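# Push a cable rod up a duct to eject the plug

## Task

Drive the yellow cable rod upward inside the orange duct, working on the exposed part of the rod between the two shelves, until the rod's tip forces the red dust plug out of the duct's upper end into the closed box above. The plug must stay out after the robot lets go.

## Robot and tools

Robot: two UR-style arms, left_arm and right_arm, each ending in a sixteen-motor four-finger hand (three fingers plus a thumb). The right arm has a right hand. The left arm has a mirrored left hand. Base roots in the scene frame: left_arm at (+0.008, +0.344, +0.050) m, right_arm at (-0.059, -0.457, +0.050) m, both nearly unrotated.

Frames. The scene frame has its origin at table-top height between the bases, +z up, +x out over the table, and left_arm on +y. Image sides do not follow arm names. Reported hand poses, velocities and targets are in each arm's own base frame. Fixed cameras and the table are in the scene frame. Offsets you send are along the axes of that arm's current Hand target. Hand-point axes: +z runs along the straight fingers toward the tips; +y points out of the palm face; +x crosses the palm away from the thumb on the right hand, toward the thumb on the left. A rigid mast sticks out near the wrist on the palm side and can collide with things.

Row layout (both execute_actions and move): one flat list of 48 numbers, each in [-1, 1], that covers both arms even when only one moves. Order: left dx, dy, dz, rx, ry, rz; then 16 left-hand motor goals; left current_limit, speed; then the same 24 for the right arm. dx..rz are offsets, not poses, measured from that arm's Hand target at the start of the action or move. 1.0 equals 0.6 m for dx/dy/dz, or 180 degrees for rx/ry/rz taken as one rotation vector. All six at 0 re-requests the current Hand target. Orientation is clipped to within 32 degrees of the measured one per step. Motor order: index_mcp, index_abd, index_pip, index_dip, middle_mcp, middle_abd, middle_pip, middle_dip, ring_mcp, ring_abd, ring_pip, ring_dip, thumb_cmc, thumb_axl, thumb_mcp, thumb_ipl. Each is an absolute hinge goal scaled between its stops. Moving toward -1 curls _mcp/_pip/_dip toward the palm; straight is near +0.75/+0.58/+0.70 and _abd straight is 0.00. Thumb straight values: cmc +0.71, axl +0.68, mcp +0.23, ipl +0.17. current_limit maps -1..+1 to 0..550 mA, never below 11 mA. speed sets hinge speed to (speed+1)/2 of 8.5 rad/s. Starting values are +0.4 and -0.6. A 0 in a hand slot is a real goal; to leave a hand unchanged, echo its hand_goal, hand_current_limit and hand_speed.

Tools:
- execute_actions(actions, cameras): actions is a list of actions. Each action is a list of up to 15 rows, one per 1/30 s step, and a short action keeps its last row. Every row counts from the action's starting Hand target, so repeating an offset moves the arm further. Images are returned only if actions is empty or cameras names some.
- move(target, speed, blend, stop_force, zero, blocking, cameras): a straight-line path toward one row, or up to 15 rows that all count from the same starting Hand targets. speed is in m/s, 0.002 to 3.6, default 0.25; turning is capped at twice that in rad/s. blend is a corner radius in m (0 stops at each target). stop_force is in N, 3 to 120, shared by both arms; it ends an arm's path when its wrist feels that much push against the motion. zero (default true) re-zeroes before the move. blocking=false returns after about 0.5 s and cannot be combined with stop_force. Paths do not avoid obstacles. A long move stops after 10 s.
- wait(seconds 0 to 10), stop() to brake a running move, zoom_image(camera, region [x0,y0,x1,y1] px, at most 504 by 504) on cam_high, cam_low, cam_left_wrist or cam_right_wrist, zero_wrist_force(arm), read_manual(section "licences"), and finished_scene(scene: this scene's number), which cannot be undone.

Results: joint positions and torques; end_effector_position (m) and end_effector_quat_wxyz in the base frame; Hand target, which is the base for the next offsets; Wrist force/torque in the end-effector axes, plus a peak line. Per motor: hand_goal, hand_measured, hand_current_ma and hand_state (moving, goal, blocked, overload). move adds a "move:" line: done, off_target, moving, held or fault, plus limits such as paced or held. The hand point often rests a little short of its target; resend the gap as an offset.

Cautions: the arms are stiff. A target just past a solid contact, or about 150 N net force, or joint contact torque at the limits (138 N m for shoulder and elbow, 25.7 N m for the wrists) triggers a fault stop of 10 s. Approach contacts slowly, using stop_force, and pull back afterward. A finger motor drawing 495 mA or more for 5 s shuts down for 10 s, so avoid long hard grips. Motors at 85 °C brake the arm; a MOTOR HOT line warns at 70 °C. Do not let the arms or hands press on each other. Do not pass the hand near its own base. Nothing may fall off the table. Avoid hard hits, slams and dropping parts while they move. A loose object may sometimes get a brief outside push.

Each tool is called after "Call:" by a JSON object that holds its "name" and its "arguments".

## Session

Call:
{"name": "execute_actions", "arguments": {"actions": []}}

Scene clock: 0.00 s.
left_arm: end_effector_position=(+0.4063, +0.0850, +0.2300) hand_goal=(+0.754, +0.000, +0.576, +0.696, +0.754, +0.000, +0.576, +0.696, +0.754, +0.000, +0.576, +0.696, +0.714, +0.678, +0.226, +0.168) hand_measured=(+0.754, +0.000, +0.576, +0.696, +0.754, +0.000, +0.576, +0.696, +0.754, +0.000, +0.576, +0.696, +0.714, +0.678, +0.226, +0.168) hand_current_ma=(+0, +0, +0, +0, +0, +0, +0, +0, +0, +0, +0, +0, +0, +0, +0, +0) hand_state=(goal, goal, goal, goal, goal, goal, goal, goal, goal, goal, goal, goal, goal, goal, goal, goal) hand_current_limit=0.40 hand_speed=-0.60 end_effector_quat_wxyz=(+0.000, +0.000, +1.000, +0.000) | right_arm: end_effector_position=(+0.4063, -0.0850, +0.2300) hand_goal=(+0.754, +0.000, +0.576, +0.696, +0.754, +0.000, +0.576, +0.696, +0.754, +0.000, +0.576, +0.696, +0.714, +0.678, +0.226, +0.168) hand_measured=(+0.754, +0.000, +0.576, +0.696, +0.754, +0.000, +0.576, +0.696, +0.754, +0.000, +0.576, +0.696, +0.714, +0.678, +0.226, +0.168) hand_current_ma=(+0, +0, +0, +0, +0, +0, +0, +0, +0, +0, +0, +0, +0, +0, +0, +0) hand_state=(goal, goal, goal, goal, goal, goal, goal, goal, goal, goal, goal, goal, goal, goal, goal, goal) hand_current_limit=0.40 hand_speed=-0.60 end_effector_quat_wxyz=(+0.000, +1.000, +0.000, +0.000)
Joint positions: left_arm=[3.458 -1.419 -2.042 -1.252 1.571 -1.255] | right_arm=[-0.316 -1.723 2.042 -1.89 -1.571 1.255]
Joint velocities: within noise
Joint torques (N m): no reading
Motor temperatures (°C): left_arm=[40 43 44 45 42 36] | right_arm=[33 39 32 34 43 47]
Wrist force (N): no reading
Wrist torque (N m): no reading
Wrist force, peak (N): no reading
Hand target: left_arm +0.4063, +0.0850, +0.2300; +0.000, +0.000, +1.000, +0.000 | right_arm +0.4063, -0.0850, +0.2300; +0.000, +1.000, +0.000, +0.000

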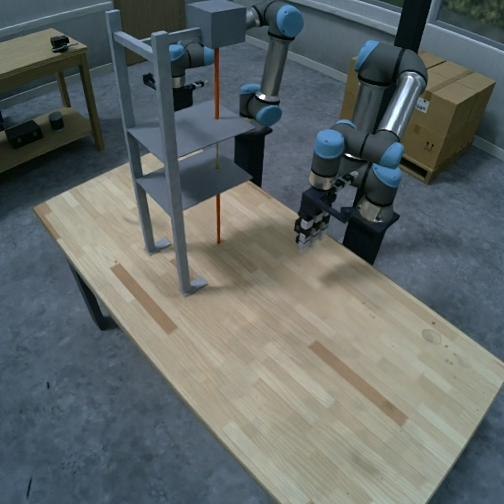

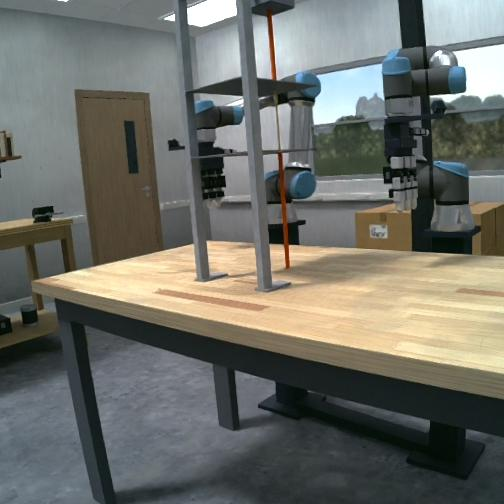

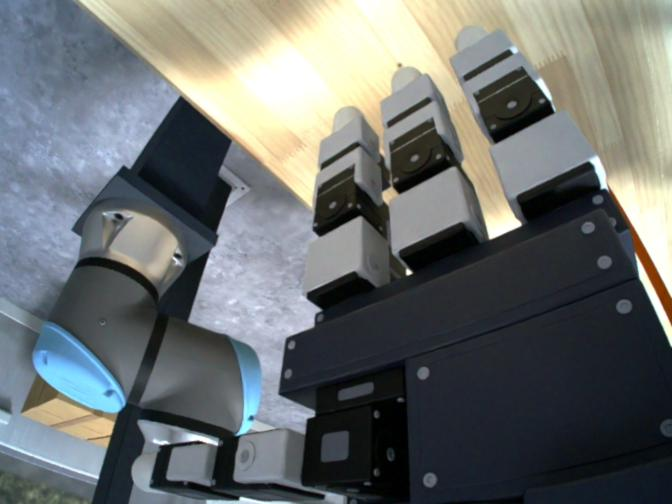

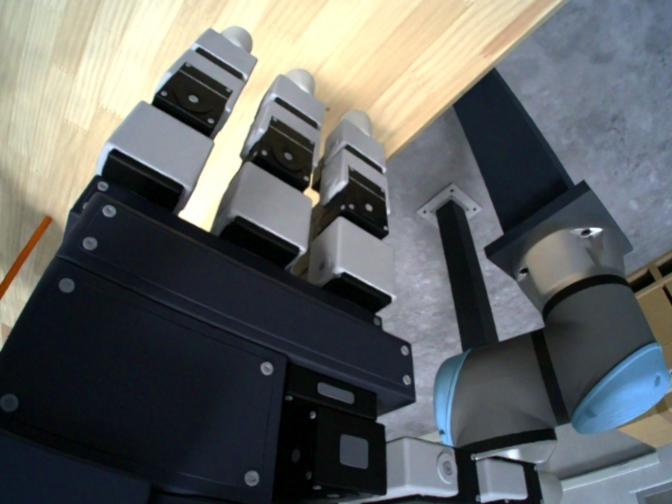

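Call:
{"name": "zoom_image", "arguments": {"camera": "cam_high", "region": [90, 0, 290, 200]}}

Call:
{"name": "zoom_image", "arguments": {"camera": "cam_low", "region": [170, 0, 350, 180]}}

Call:
{"name": "zoom_image", "arguments": {"camera": "cam_low", "region": [170, 140, 350, 320]}}

Call:
{"name": "zoom_image", "arguments": {"camera": "cam_high", "region": [110, 120, 290, 300]}}

Scaled by 2.520.

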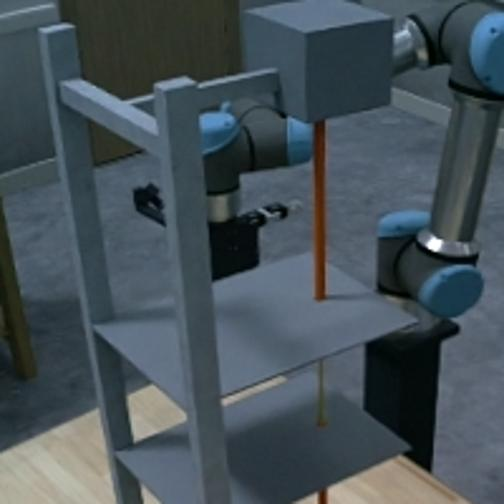

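Scaled by 2.800.

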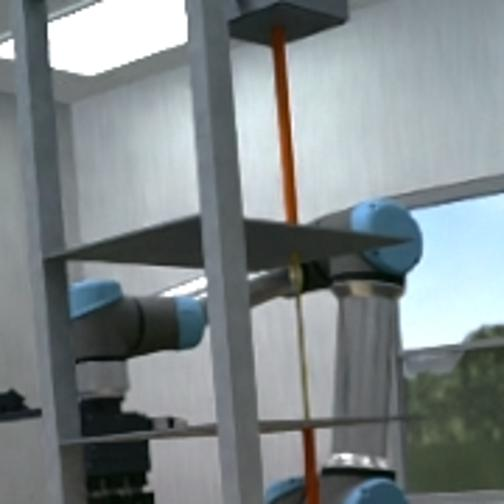

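Scaled by 2.800.

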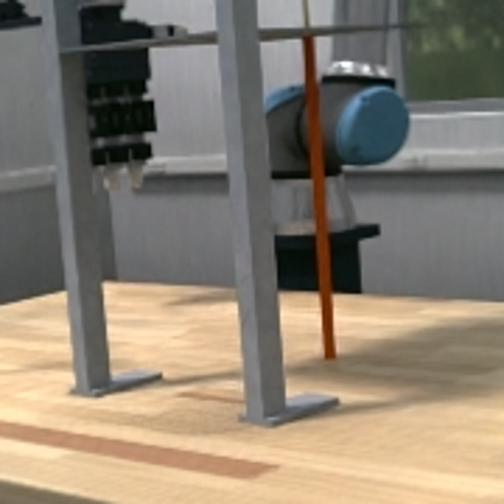

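Scaled by 2.800.

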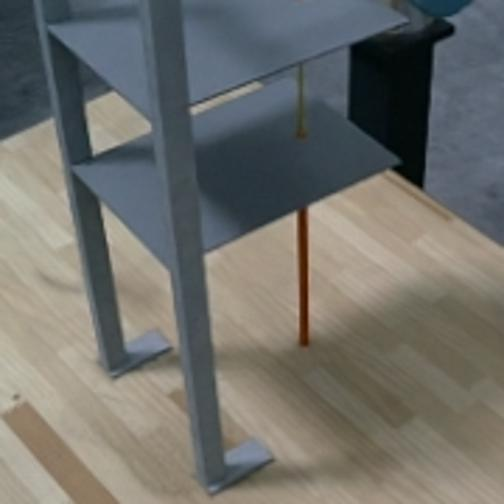

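Call:
{"name": "zoom_image", "arguments": {"camera": "cam_high", "region": [230, 80, 420, 270]}}

Call:
{"name": "zoom_image", "arguments": {"camera": "cam_low", "region": [330, 40, 504, 280]}}

Call:
{"name": "zoom_image", "arguments": {"camera": "cam_left_wrist", "region": [472, 150, 672, 350]}}

Scaled by 2.653.

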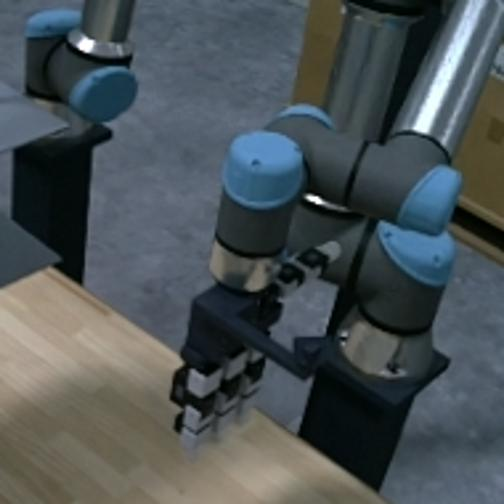

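Scaled by 2.100.

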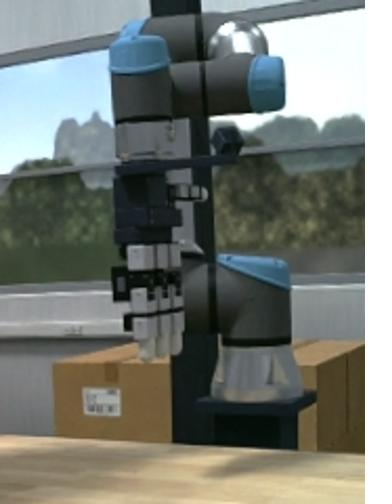

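Scaled by 2.520 from the camera's 672x504 image, which has a finer 960x720 frame.

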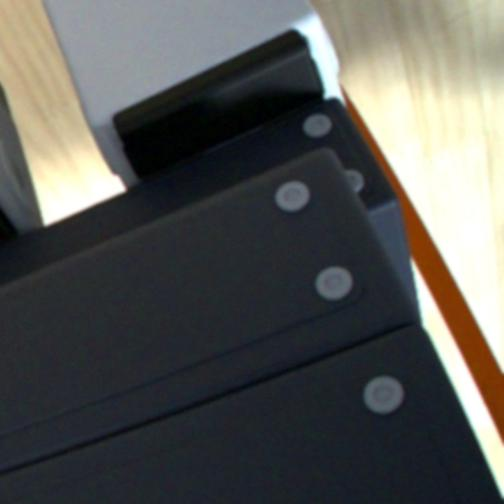

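Call:
{"name": "move", "arguments": {"target": [[0.1438,-0.5583,-0.3667,0,0,0,0.754,0,0.576,0.696,0.754,0,0.576,0.696,0.754,0,0.576,0.696,0.714,0.678,0.226,0.168,0.4,-0.6,0,0,0,0,0,0,0.754,0,0.576,0.696,0.754,0,0.576,0.696,0.754,0,0.576,0.696,0.714,0.678,0.226,0.168,0.4,-0.6],[0.1772,-0.6417,-0.3433,-0.385,-0.385,0.385,0.754,0,0.576,0.696,0.754,0,0.576,0.696,0.754,0,0.576,0.696,0.714,0.678,0.226,0.168,0.4,-0.6,0,0,0,0,0,0,0.754,0,0.576,0.696,0.754,0,0.576,0.696,0.754,0,0.576,0.696,0.714,0.678,0.226,0.168,0.4,-0.6]], "blend": [0.03, 0], "speed": 0.3, "cameras": ["all"]}}

Scene clock: 523.43 s.
left_arm: end_effector_position=(+0.3064, -0.2794, +0.4418) hand_goal=(+0.754, +0.000, +0.576, +0.696, +0.754, +0.000, +0.576, +0.696, +0.754, +0.000, +0.576, +0.696, +0.714, +0.678, +0.226, +0.168) hand_measured=(+0.758, +0.000, +0.576, +0.696, +0.758, +0.000, +0.576, +0.696, +0.760, +0.000, +0.576, +0.696, +0.718, +0.678, +0.224, +0.168) hand_current_ma=(+3, +0, +0, +0, +3, +0, +0, +0, +4, +0, +0, +0, +4, +0, -2, +0) hand_state=(goal, goal, goal, goal, goal, goal, goal, goal, goal, goal, goal, goal, goal, goal, goal, goal) hand_current_limit=0.40 hand_speed=-0.60 end_effector_quat_wxyz=(+0.331, +0.334, +0.813, +0.342) | right_arm: end_effector_position=(+0.4063, -0.0850, +0.2300) hand_goal=(+0.754, +0.000, +0.576, +0.696, +0.754, +0.000, +0.576, +0.696, +0.754, +0.000, +0.576, +0.696, +0.714, +0.678, +0.226, +0.168) hand_measured=(+0.754, +0.000, +0.576, +0.696, +0.754, +0.000, +0.576, +0.696, +0.754, +0.000, +0.576, +0.696, +0.714, +0.678, +0.224, +0.168) hand_current_ma=(-1, +0, +1, +0, -1, +0, +1, +0, -1, +0, +1, +0, +0, -1, -4, +0) hand_state=(goal, goal, goal, goal, goal, goal, goal, goal, goal, goal, goal, goal, goal, goal, goal, goal) hand_current_limit=0.40 hand_speed=-0.60 end_effector_quat_wxyz=(+0.000, +1.000, +0.000, +0.000)
Joint positions: left_arm=[2.151 -1.427 -1.972 -1.064 2.542 -1.649] | right_arm=[-0.316 -1.723 2.042 -1.89 -1.571 1.255]
Joint torques (N m): left_arm=[8.17 10.36 29.47 0.69 -0.33 -1.43] | right_arm=[1.01 -16.15 -25.04 -2.14 0.02 0.13]
Wrist force (N): left_arm=[-0.1 1.1 0.4] | right_arm=[0.0 0.0 -0.1]
Wrist torque (N m): left_arm=[0.01 0.13 -0.01] | right_arm=[0.01 0.00 0.00]
Wrist force, peak (N): left_arm=[-1.2 2.2 -0.3] | right_arm=[0.0 0.4 0.2]
Hand target: left_arm +0.3064, -0.2794, +0.4417; +0.331, +0.334, +0.813, +0.342 (not the last commanded pose) | right_arm +0.4063, -0.0850, +0.2300; +0.000, +1.000, +0.000, +0.000
Off the commanded pose: left_arm 0.022 m, 49 deg | right_arm 0.000 m, 0 deg.
move: held (left_arm; a check stopped the path); path passed 1 of 2 targets; limits=held
pose unreachable (left arm): on one or more control steps of this call, first in action 0 (counted from 0), this arm could not follow its commanded pose, so it was not sent that pose on those steps. It may still have moved: this result reports where it is.
cause: moving toward the commanded pose would bring two parts of the arm too close to each other (joints 4 (wrist 1) to 6 (wrist 3) lie between them).

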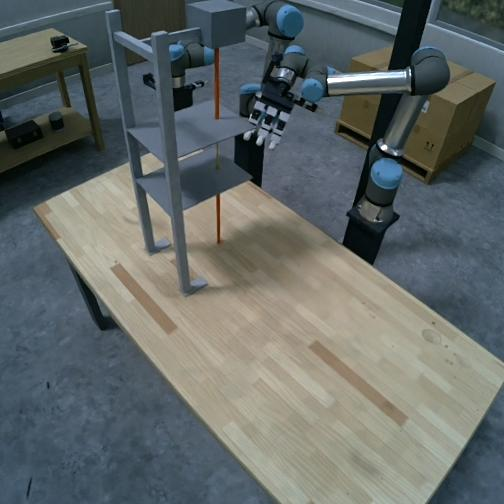

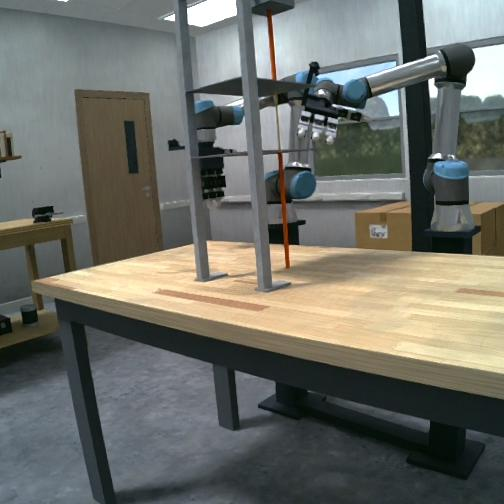

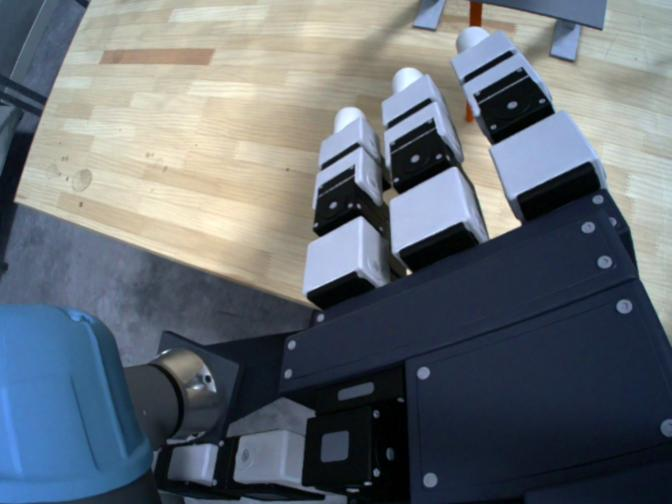

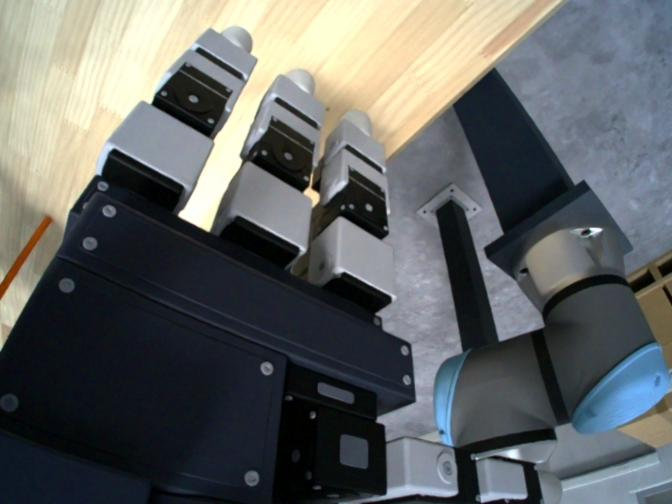

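Call:
{"name": "move", "arguments": {"target": [0.015,0.055,0.0872,-0.1363,-0.2411,0.1753,0.754,0.1,0.576,0.696,0.754,-0.1,0.576,0.696,0.754,-0.15,0.576,0.696,0.714,0.678,0.226,0.168,0.4,-0.6,0,0,0,0,0,0,0.754,0,0.576,0.696,0.754,0,0.576,0.696,0.754,0,0.576,0.696,0.714,0.678,0.226,0.168,0.4,-0.6], "speed": 0.25, "cameras": ["all"]}}

Scene clock: 626.97 s.
left_arm: end_effector_position=(+0.3079, -0.2773, +0.4413) hand_goal=(+0.754, +0.100, +0.576, +0.696, +0.754, -0.100, +0.576, +0.696, +0.754, -0.150, +0.576, +0.696, +0.714, +0.678, +0.226, +0.168) hand_measured=(+0.758, +0.098, +0.576, +0.696, +0.758, -0.094, +0.576, +0.696, +0.760, -0.144, +0.576, +0.696, +0.720, +0.678, +0.224, +0.168) hand_current_ma=(+3, -1, +0, +0, +4, +4, +0, +0, +4, +3, +0, +0, +4, +0, -2, +0) hand_state=(goal, goal, goal, goal, goal, goal, goal, goal, goal, goal, goal, goal, goal, goal, goal, goal) hand_current_limit=0.40 hand_speed=-0.60 end_effector_quat_wxyz=(+0.339, +0.345, +0.803, +0.349) | right_arm: end_effector_position=(+0.4063, -0.0850, +0.2300) hand_goal=(+0.754, +0.000, +0.576, +0.696, +0.754, +0.000, +0.576, +0.696, +0.754, +0.000, +0.576, +0.696, +0.714, +0.678, +0.226, +0.168) hand_measured=(+0.754, +0.000, +0.576, +0.696, +0.754, +0.000, +0.576, +0.696, +0.754, +0.000, +0.576, +0.696, +0.714, +0.678, +0.224, +0.168) hand_current_ma=(-1, +0, +1, +0, -1, +0, +1, +0, -1, +0, +1, +0, +0, -1, -4, +0) hand_state=(goal, goal, goal, goal, goal, goal, goal, goal, goal, goal, goal, goal, goal, goal, goal, goal) hand_current_limit=0.40 hand_speed=-0.60 end_effector_quat_wxyz=(+0.000, +1.000, +0.000, +0.000)
Joint positions: left_arm=[2.152 -1.42 -2.006 -0.994 2.561 -1.59] | right_arm=[-0.316 -1.723 2.042 -1.89 -1.571 1.255]
Joint torques (N m): left_arm=[-6.77 10.39 29.73 0.39 -0.49 -1.81] | right_arm=[0.47 -16.1 -24.61 -2.34 0.02 0.16]
Wrist force (N): left_arm=[-0.5 1.1 -0.1] | right_arm=[0.0 0.1 0.0]
Wrist torque (N m): left_arm=[0.07 0.14 -0.04] | right_arm=[0.01 -0.01 0.01]
Wrist force, peak (N): left_arm=[-1.1 2.3 -0.6] | right_arm=[-0.3 0.2 0.3]
Hand target: left_arm +0.3079, -0.2773, +0.4413; +0.339, +0.345, +0.803, +0.349 (not the last commanded pose) | right_arm +0.4063, -0.0850, +0.2300; +0.000, +1.000, +0.000, +0.000
Off the commanded pose: left_arm 0.060 m, 57 deg | right_arm 0.000 m, 0 deg.
move: held (left_arm; a check stopped the path); limits=held
pose unreachable (left arm): on one or more control steps of this call, first in action 0 (counted from 0), this arm could not follow its commanded pose, so it was not sent that pose on those steps. It may still have moved: this result reports where it is.
cause: moving toward the commanded pose would bring two parts of the arm too close to each other (joints 4 (wrist 1) to 6 (wrist 3) lie between them).

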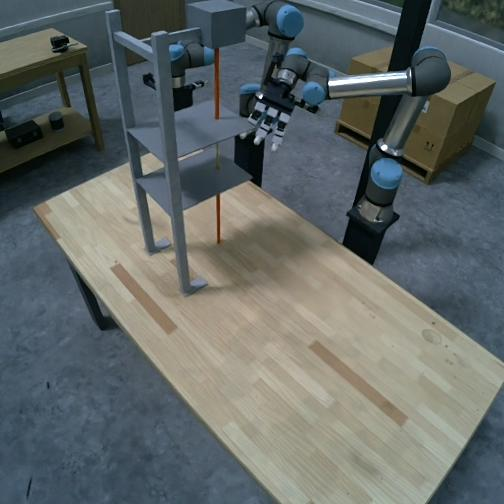

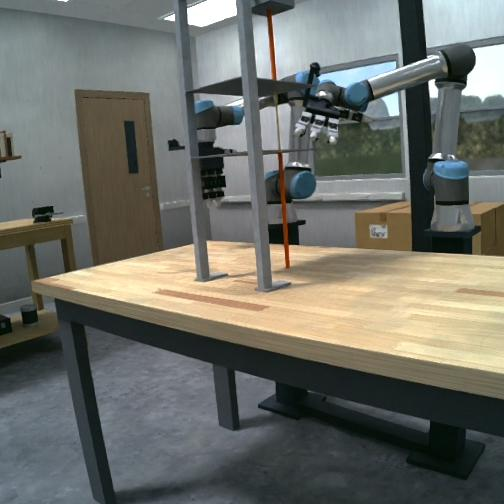

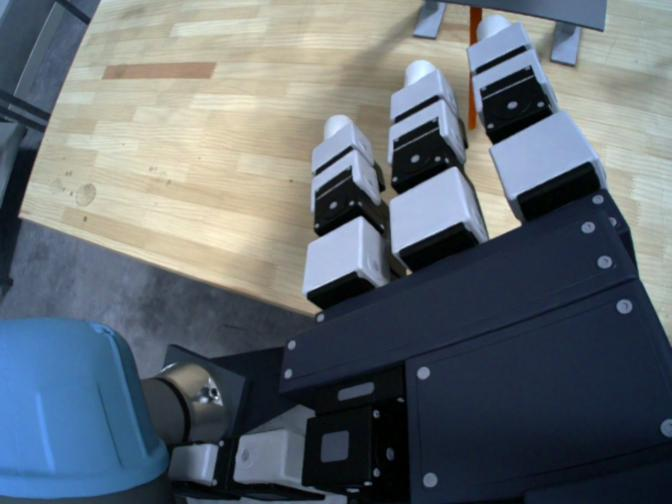

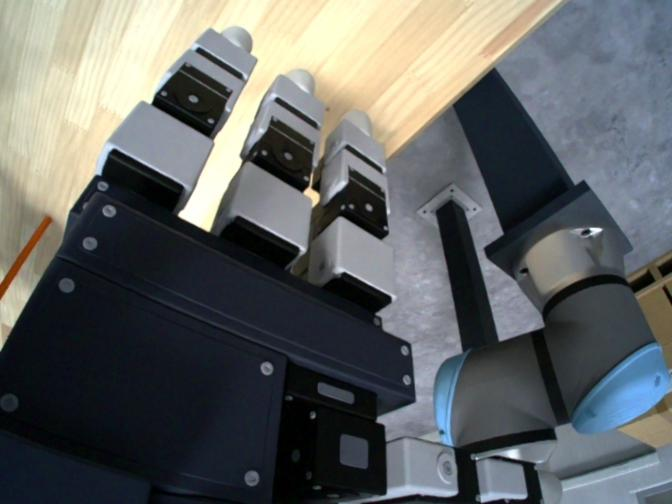

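Call:
{"name": "move", "arguments": {"target": [[0,0,0,0,0,0,0.754,0.1,0.576,0.696,0.754,-0.1,0.576,0.696,0.754,-0.15,0.576,0.696,-0.571,0.678,0.226,0.168,0.4,-0.6,0,0,0,0,0,0,0.754,0,0.576,0.696,0.754,0,0.576,0.696,0.754,0,0.576,0.696,0.714,0.678,0.226,0.168,0.4,-0.6],[0.0167,0.0512,0.0843,-0.1318,-0.2335,0.1673,0.754,0.1,0.576,0.696,0.754,-0.1,0.576,0.696,0.754,-0.15,0.576,0.696,-0.571,0.678,0.226,0.168,0.4,-0.6,0,0,0,0,0,0,0.754,0,0.576,0.696,0.754,0,0.576,0.696,0.754,0,0.576,0.696,0.714,0.678,0.226,0.168,0.4,-0.6]], "speed": 0.25, "cameras": ["all"]}}

Scene clock: 665.57 s.
left_arm: end_effector_position=(+0.3079, -0.2773, +0.4413) hand_goal=(+0.754, +0.100, +0.576, +0.696, +0.754, -0.100, +0.576, +0.696, +0.754, -0.150, +0.576, +0.696, -0.570, +0.678, +0.226, +0.168) hand_measured=(+0.758, +0.098, +0.576, +0.696, +0.758, -0.094, +0.576, +0.696, +0.760, -0.144, +0.576, +0.696, +0.510, +0.678, +0.218, +0.168) hand_current_ma=(+3, -1, +0, +0, +4, +4, +0, +0, +4, +3, +0, +0, +385, +0, -10, +0) hand_state=(goal, goal, goal, goal, goal, goal, goal, goal, goal, goal, goal, goal, blocked, goal, goal, goal) hand_current_limit=0.40 hand_speed=-0.60 end_effector_quat_wxyz=(+0.339, +0.345, +0.803, +0.349) | right_arm: end_effector_position=(+0.4063, -0.0850, +0.2300) hand_goal=(+0.754, +0.000, +0.576, +0.696, +0.754, +0.000, +0.576, +0.696, +0.754, +0.000, +0.576, +0.696, +0.714, +0.678, +0.226, +0.168) hand_measured=(+0.754, +0.000, +0.576, +0.696, +0.754, +0.000, +0.576, +0.696, +0.754, +0.000, +0.576, +0.696, +0.714, +0.678, +0.224, +0.168) hand_current_ma=(-1, +0, +1, +0, -1, +0, +1, +0, -1, +0, +1, +0, +0, -1, -4, +0) hand_state=(goal, goal, goal, goal, goal, goal, goal, goal, goal, goal, goal, goal, goal, goal, goal, goal) hand_current_limit=0.40 hand_speed=-0.60 end_effector_quat_wxyz=(+0.000, +1.000, +0.000, +0.000)
Joint positions: left_arm=[2.152 -1.42 -2.006 -0.994 2.561 -1.591] | right_arm=[-0.316 -1.723 2.042 -1.89 -1.571 1.255]
Joint torques (N m): left_arm=[-6.69 11.03 27.57 0.77 2.91 1.18] | right_arm=[1.08 -16.68 -23.94 -2.3 0.09 0.26]
Wrist force (N): left_arm=[0.5 -2.9 1.2] | right_arm=[0.0 -0.1 0.0]
Wrist torque (N m): left_arm=[-0.40 -0.07 -0.27] | right_arm=[-0.03 0.00 0.00]
Wrist force, peak (N): left_arm=[0.2 -3.3 1.6] | right_arm=[0.1 0.3 0.3]
Hand target: left_arm +0.3079, -0.2773, +0.4413; +0.339, +0.345, +0.803, +0.349 (not the last commanded pose) | right_arm +0.4063, -0.0850, +0.2300; +0.000, +1.000, +0.000, +0.000
Off the commanded pose: left_arm 0.060 m, 57 deg | right_arm 0.000 m, 0 deg.
move: held (left_arm; a check stopped the path); path passed 1 of 2 targets; limits=held
pose unreachable (left arm): on one or more control steps of this call, first in action 0 (counted from 0), this arm could not follow its commanded pose, so it was not sent that pose on those steps. It may still have moved: this result reports where it is.
cause: moving toward the commanded pose would bring two parts of the arm too close to each other (joints 4 (wrist 1) to 6 (wrist 3) lie between them).

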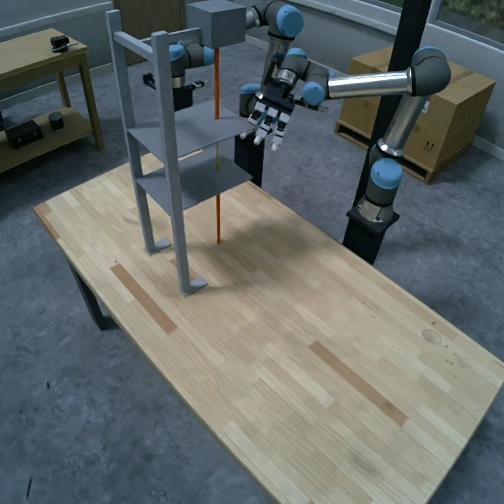

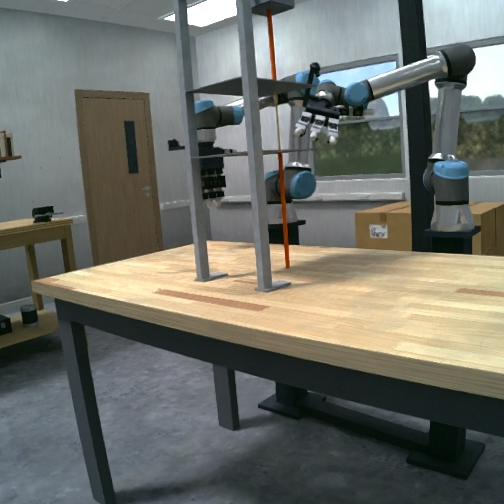

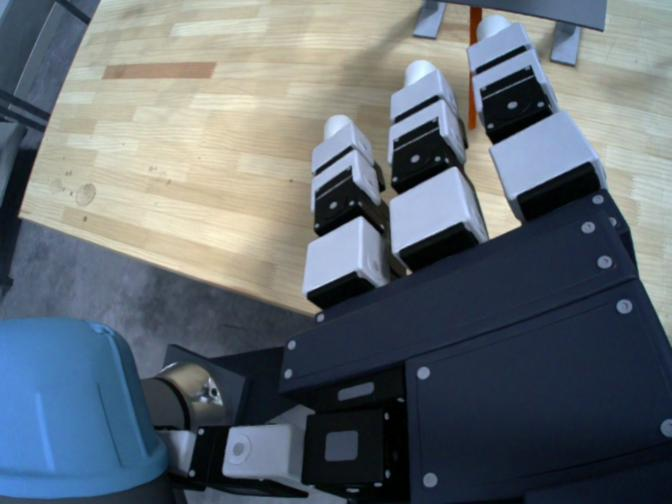

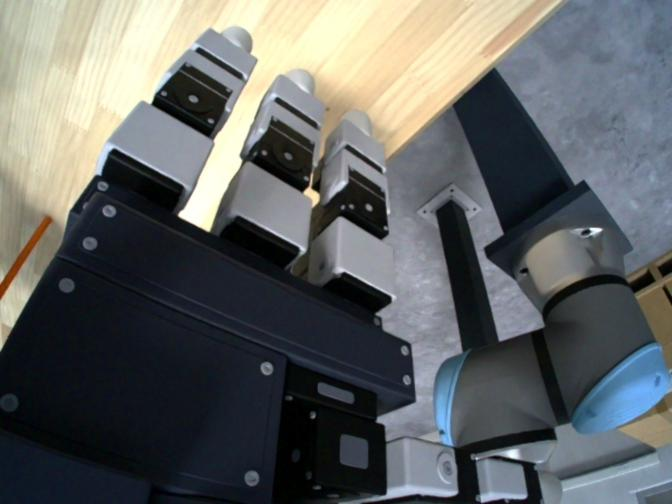

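Call:
{"name": "move", "arguments": {"target": [[0,0,0,0,0,0,0.754,0.1,0.576,0.696,0.754,-0.1,0.576,0.696,0.754,-0.15,0.576,0.696,0.714,0.678,0.226,0.168,0.4,-0.6,0,0,0,0,0,0,0.754,0,0.576,0.696,0.754,0,0.576,0.696,0.754,0,0.576,0.696,0.714,0.678,0.226,0.168,0.4,-0.6],[0.0515,0.0727,0.0525,0.2381,0.2313,-0.2354,0.754,0.1,0.576,0.696,0.754,-0.1,0.576,0.696,0.754,-0.15,0.576,0.696,-0.571,0.678,0.226,0.168,0.4,-0.6,0,0,0,0,0,0,0.754,0,0.576,0.696,0.754,0,0.576,0.696,0.754,0,0.576,0.696,0.714,0.678,0.226,0.168,0.4,-0.6],[0.1362,-0.0315,0.2328,0.3046,-0.172,-0.7615,0.754,0.1,0.576,0.696,0.754,-0.1,0.576,0.696,0.754,-0.15,0.576,0.696,-0.571,0.678,0.226,0.168,0.4,-0.6,0,0,0,0,0,0,0.754,0,0.576,0.696,0.754,0,0.576,0.696,0.754,0,0.576,0.696,0.714,0.678,0.226,0.168,0.4,-0.6],[0.0167,0.0512,0.0843,-0.1318,-0.2335,0.1673,0.754,0.1,0.576,0.696,0.754,-0.1,0.576,0.696,0.754,-0.15,0.576,0.696,-0.571,0.678,0.226,0.168,0.4,-0.6,0,0,0,0,0,0,0.754,0,0.576,0.696,0.754,0,0.576,0.696,0.754,0,0.576,0.696,0.714,0.678,0.226,0.168,0.4,-0.6]], "speed": 0.4, "cameras": ["all"]}}

Scene clock: 735.27 s.
left_arm: end_effector_position=(+0.3577, -0.2155, +0.3976) hand_goal=(+0.754, +0.100, +0.576, +0.696, +0.754, -0.100, +0.576, +0.696, +0.754, -0.150, +0.576, +0.696, -0.570, +0.678, +0.226, +0.168) hand_measured=(+0.756, +0.098, +0.576, +0.696, +0.756, -0.102, +0.576, +0.696, +0.756, -0.152, +0.576, +0.696, -0.578, +0.678, +0.224, +0.168) hand_current_ma=(+1, -1, +0, +0, +1, -1, +0, +0, +1, +0, +0, +0, -6, +0, -1, +0) hand_state=(goal, goal, goal, goal, goal, goal, goal, goal, goal, goal, goal, goal, goal, goal, goal, goal) hand_current_limit=0.40 hand_speed=-0.60 end_effector_quat_wxyz=(+0.247, +0.704, +0.067, +0.663) | right_arm: end_effector_position=(+0.4063, -0.0850, +0.2300) hand_goal=(+0.754, +0.000, +0.576, +0.696, +0.754, +0.000, +0.576, +0.696, +0.754, +0.000, +0.576, +0.696, +0.714, +0.678, +0.226, +0.168) hand_measured=(+0.754, +0.000, +0.576, +0.696, +0.754, +0.000, +0.576, +0.696, +0.754, +0.000, +0.576, +0.696, +0.714, +0.678, +0.224, +0.168) hand_current_ma=(-1, +0, +1, +0, -1, +0, +1, +0, -1, +0, +1, +0, +0, -1, -4, +0) hand_state=(goal, goal, goal, goal, goal, goal, goal, goal, goal, goal, goal, goal, goal, goal, goal, goal) hand_current_limit=0.40 hand_speed=-0.60 end_effector_quat_wxyz=(+0.000, +1.000, +0.000, +0.000)
Joint positions: left_arm=[3.444 -1.392 -2.801 1.052 1.007 -5.164] | right_arm=[-0.316 -1.723 2.042 -1.89 -1.571 1.255]
Joint torques (N m): left_arm=[-9.71 -3.16 20.44 3.17 2.01 -1.93] | right_arm=[0.6 -16.65 -25.07 -2.39 0.27 0.05]
Wrist force (N): left_arm=[-1.1 0.0 -0.5] | right_arm=[-0.1 0.1 0.2]
Wrist torque (N m): left_arm=[-0.13 0.16 0.17] | right_arm=[-0.01 0.01 -0.01]
Wrist force, peak (N): left_arm=[0.6 -3.3 1.4] | right_arm=[0.2 0.1 0.4]
Hand target: left_arm +0.3578, -0.2156, +0.3976; +0.247, +0.704, +0.067, +0.663 (not the last commanded pose) | right_arm +0.4063, -0.0850, +0.2300; +0.000, +1.000, +0.000, +0.000
Off the commanded pose: left_arm 0.044 m, 64 deg | right_arm 0.000 m, 0 deg.
move: off_target (left_arm; path cut at 10 s); path passed 3 of 4 targets

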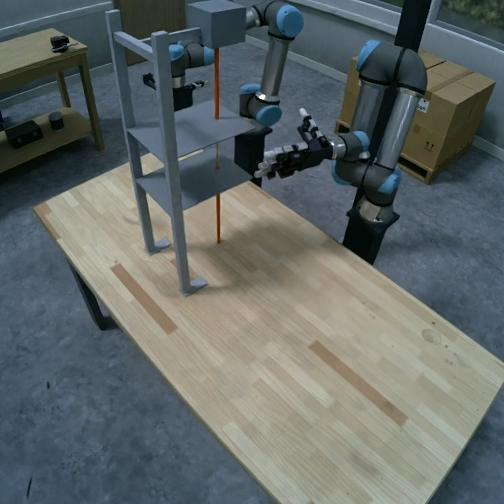

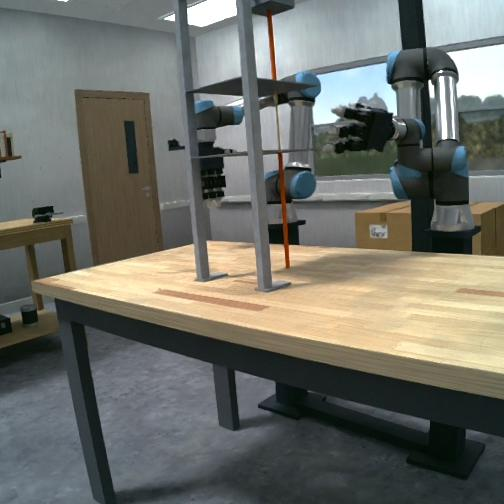

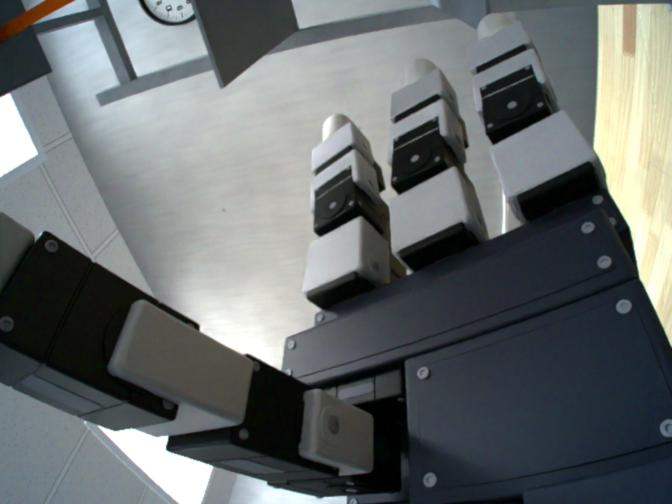

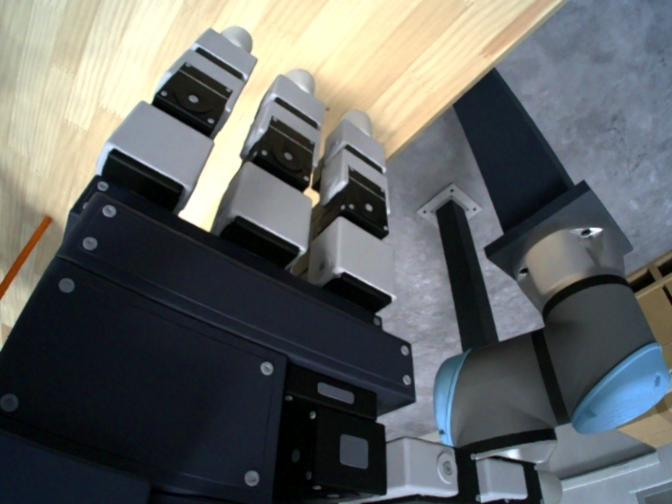

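Call:
{"name": "move", "arguments": {"target": [0.0415,0.0613,0,0,0,-0.356,0.754,0.1,0.576,0.696,0.754,-0.1,0.576,0.696,0.754,-0.15,0.576,0.696,-0.571,0.678,0.226,0.168,0.4,-0.6,0,0,0,0,0,0,0.754,0,0.576,0.696,0.754,0,0.576,0.696,0.754,0,0.576,0.696,0.714,0.678,0.226,0.168,0.4,-0.6], "speed": 0.3, "cameras": ["all"]}}

Scene clock: 771.37 s.
left_arm: end_effector_position=(+0.3520, -0.2370, +0.4361) hand_goal=(+0.754, +0.100, +0.576, +0.696, +0.754, -0.100, +0.576, +0.696, +0.754, -0.150, +0.576, +0.696, -0.570, +0.678, +0.226, +0.168) hand_measured=(+0.760, +0.098, +0.576, +0.696, +0.760, -0.102, +0.576, +0.696, +0.762, -0.152, +0.576, +0.696, -0.572, +0.678, +0.224, +0.168) hand_current_ma=(+5, -1, +0, +0, +6, -1, +0, +0, +6, +0, +0, +0, -1, +0, -1, +0) hand_state=(goal, goal, goal, goal, goal, goal, goal, goal, goal, goal, goal, goal, goal, goal, goal, goal) hand_current_limit=0.40 hand_speed=-0.60 end_effector_quat_wxyz=(+0.561, +0.561, +0.430, +0.431) | right_arm: end_effector_position=(+0.4063, -0.0850, +0.2300) hand_goal=(+0.754, +0.000, +0.576, +0.696, +0.754, +0.000, +0.576, +0.696, +0.754, +0.000, +0.576, +0.696, +0.714, +0.678, +0.226, +0.168) hand_measured=(+0.754, +0.000, +0.576, +0.696, +0.754, +0.000, +0.576, +0.696, +0.754, +0.000, +0.576, +0.696, +0.714, +0.678, +0.224, +0.168) hand_current_ma=(-1, +0, +1, +0, -1, +0, +1, +0, -1, +0, +1, +0, +0, -1, -4, +0) hand_state=(goal, goal, goal, goal, goal, goal, goal, goal, goal, goal, goal, goal, goal, goal, goal, goal) hand_current_limit=0.40 hand_speed=-0.60 end_effector_quat_wxyz=(+0.000, +1.000, +0.000, +0.000)
Joint positions: left_arm=[2.732 -1.552 -2.62 1.032 1.719 -6.282] | right_arm=[-0.316 -1.723 2.042 -1.89 -1.571 1.255]
Joint torques (N m): left_arm=[-6.95 5.45 21.07 -0.17 2 -1.87] | right_arm=[0.34 -17.37 -25.13 -2.61 0.61 0.03]
Wrist force (N): left_arm=[-0.5 0.9 -0.2] | right_arm=[0.2 0.1 0.3]
Wrist torque (N m): left_arm=[-0.04 0.15 0.08] | right_arm=[-0.02 -0.04 0.02]
Wrist force, peak (N): left_arm=[-1.3 -0.2 -0.5] | right_arm=[-0.1 0.2 0.4]
Hand target: left_arm +0.3520, -0.2370, +0.4361; +0.561, +0.561, +0.430, +0.431 | right_arm +0.4063, -0.0850, +0.2300; +0.000, +1.000, +0.000, +0.000
Off the commanded pose: left_arm 0.000 m, 0 deg | right_arm 0.000 m, 0 deg.
move: done

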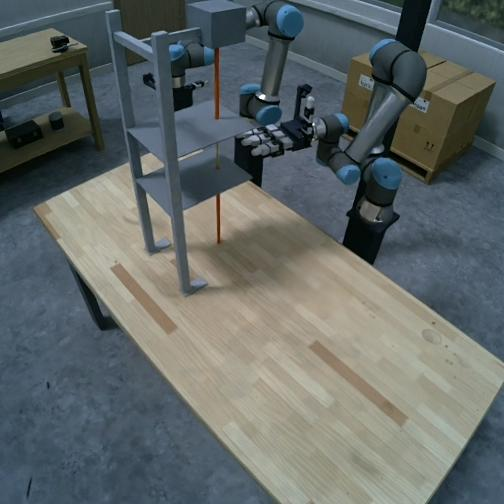

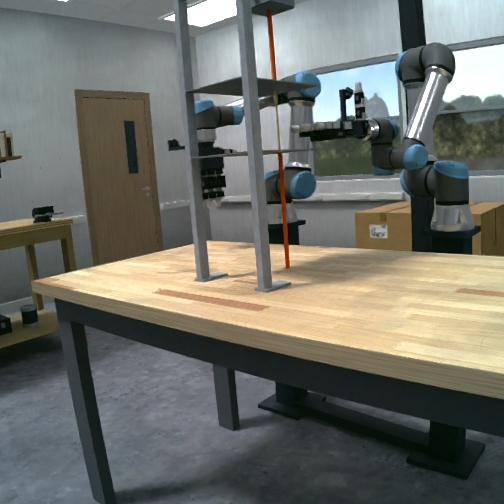

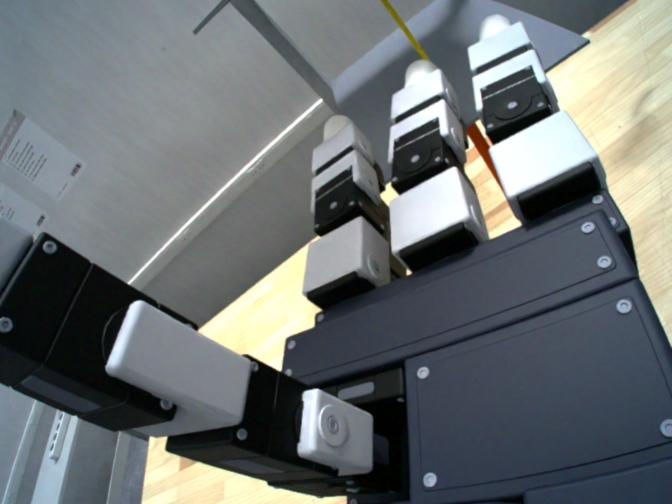

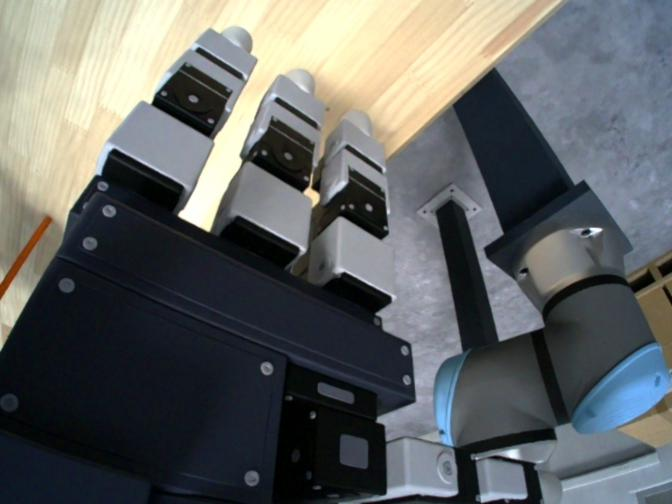

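Call:
{"name": "zoom_image", "arguments": {"camera": "cam_left_wrist", "region": [320, 0, 600, 210]}}

Call:
{"name": "zoom_image", "arguments": {"camera": "cam_high", "region": [190, 60, 390, 230]}}

Call:
{"name": "zoom_image", "arguments": {"camera": "cam_low", "region": [220, 50, 420, 220]}}

Scaled by 1.800 from the camera's 672x504 image, which has a finer 960x720 frame.

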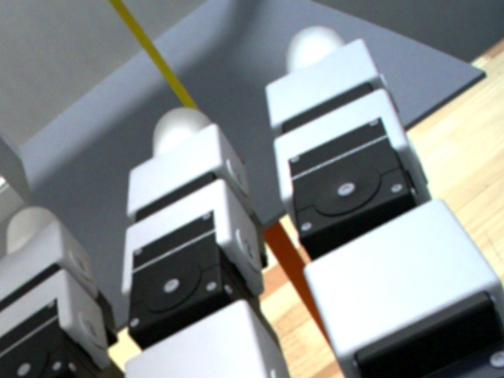

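Scaled by 2.520.

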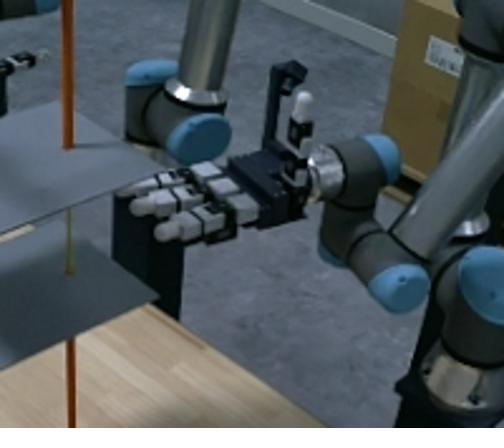

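Scaled by 2.520.

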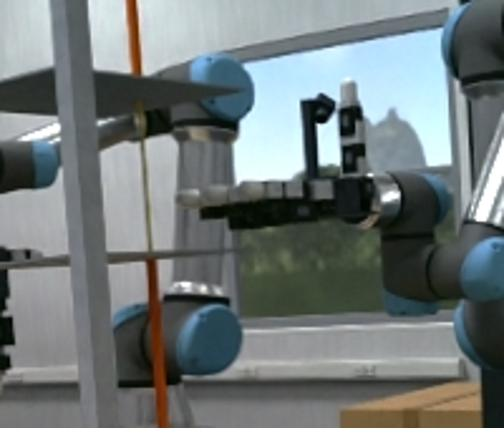

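Call:
{"name": "move", "arguments": {"target": [-0.05,0,0.0667,0,0,0,0.754,0.1,0.576,0.696,0.754,-0.1,0.576,0.696,0.754,-0.15,0.576,0.696,-0.571,0.678,0.226,0.168,0.4,-0.6,0,0,0,0,0,0,0.754,0,0.576,0.696,0.754,0,0.576,0.696,0.754,0,0.576,0.696,0.714,0.678,0.226,0.168,0.4,-0.6], "speed": 0.2, "cameras": ["cam_left_wrist", "cam_high", "cam_low"]}}

Call:
{"name": "zoom_image", "arguments": {"camera": "cam_left_wrist", "region": [320, 0, 600, 210]}}

Scene clock: 816.40 s.
left_arm: end_effector_position=(+0.3828, -0.2763, +0.4361) hand_goal=(+0.754, +0.100, +0.576, +0.696, +0.754, -0.100, +0.576, +0.696, +0.754, -0.150, +0.576, +0.696, -0.570, +0.678, +0.226, +0.168) hand_measured=(+0.760, +0.098, +0.576, +0.696, +0.760, -0.102, +0.576, +0.696, +0.762, -0.152, +0.576, +0.696, -0.572, +0.678, +0.224, +0.168) hand_current_ma=(+6, -1, +0, +0, +6, -1, +0, +0, +7, +0, +0, +0, -1, +0, -1, +0) hand_state=(goal, goal, goal, goal, goal, goal, goal, goal, goal, goal, goal, goal, goal, goal, goal, goal) hand_current_limit=0.40 hand_speed=-0.60 end_effector_quat_wxyz=(+0.561, +0.561, +0.430, +0.431) | right_arm: end_effector_position=(+0.4063, -0.0850, +0.2300) hand_goal=(+0.754, +0.000, +0.576, +0.696, +0.754, +0.000, +0.576, +0.696, +0.754, +0.000, +0.576, +0.696, +0.714, +0.678, +0.226, +0.168) hand_measured=(+0.754, +0.000, +0.576, +0.696, +0.754, +0.000, +0.576, +0.696, +0.754, +0.000, +0.576, +0.696, +0.714, +0.678, +0.224, +0.168) hand_current_ma=(-1, +0, +1, +0, -1, +0, +1, +0, -1, +0, +1, +0, +0, -1, -4, +0) hand_state=(goal, goal, goal, goal, goal, goal, goal, goal, goal, goal, goal, goal, goal, goal, goal, goal) hand_current_limit=0.40 hand_speed=-0.60 end_effector_quat_wxyz=(+0.000, +1.000, +0.000, +0.000)
Joint positions: left_arm=[2.634 -1.679 -2.481 1.019 1.816 -6.282] | right_arm=[-0.316 -1.723 2.042 -1.89 -1.571 1.255]
Joint torques (N m): left_arm=[-7.06 12.1 19.52 -0.06 2.58 -2.11] | right_arm=[1.33 -18.27 -25.74 -2.57 0.45 0.19]
Wrist force (N): left_arm=[-0.3 0.9 0.1] | right_arm=[-0.1 -0.2 0.1]
Wrist torque (N m): left_arm=[-0.12 0.13 0.05] | right_arm=[-0.03 0.01 -0.01]
Wrist force, peak (N): left_arm=[-0.3 1.4 -0.1] | right_arm=[-0.1 0.1 -0.4]
Hand target: left_arm +0.3829, -0.2764, +0.4361; +0.561, +0.561, +0.430, +0.431 | right_arm +0.4063, -0.0850, +0.2300; +0.000, +1.000, +0.000, +0.000
Off the commanded pose: left_arm 0.000 m, 0 deg | right_arm 0.000 m, 0 deg.
move: done
Images, in order (width x height): cam_high 504x504, cam_low 504x504, cam_left_wrist 672x504.

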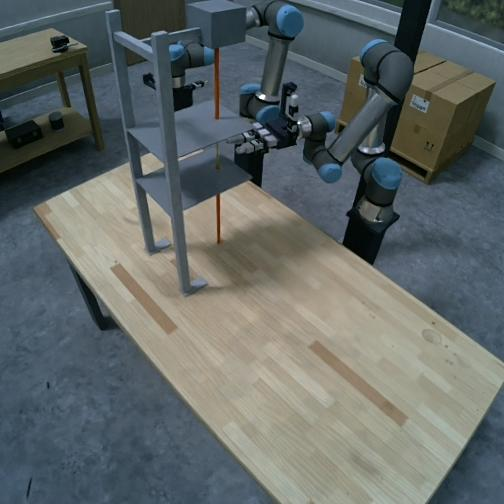

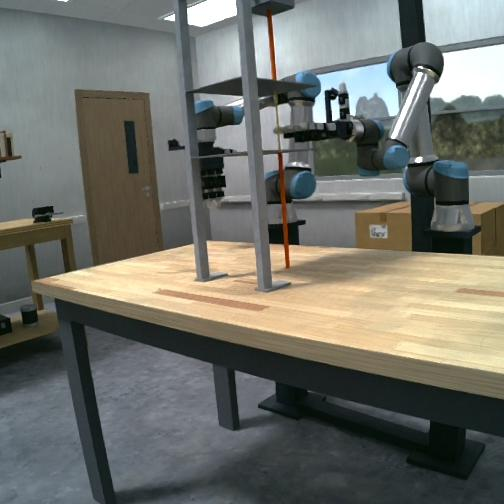

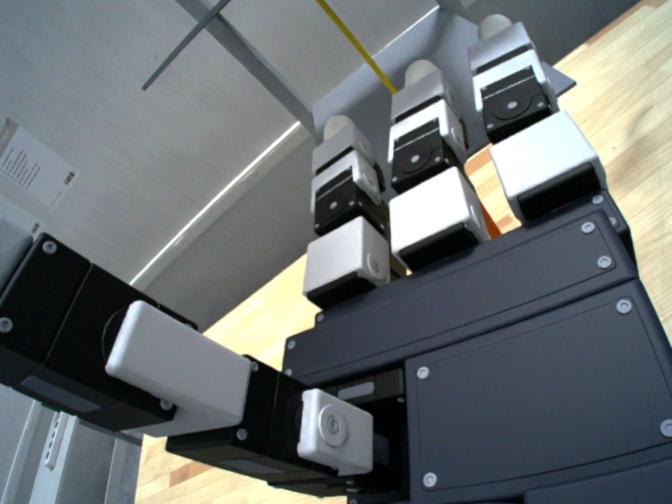

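Scaled by 1.800 from the camera's 672x504 image, which has a finer 960x720 frame.

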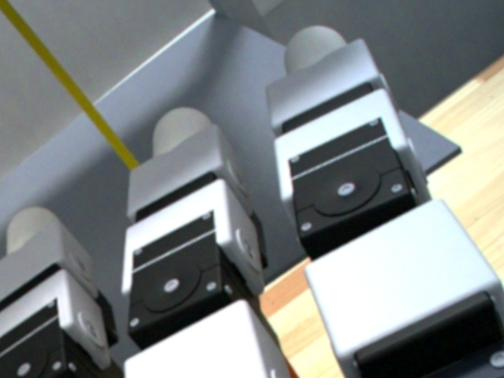

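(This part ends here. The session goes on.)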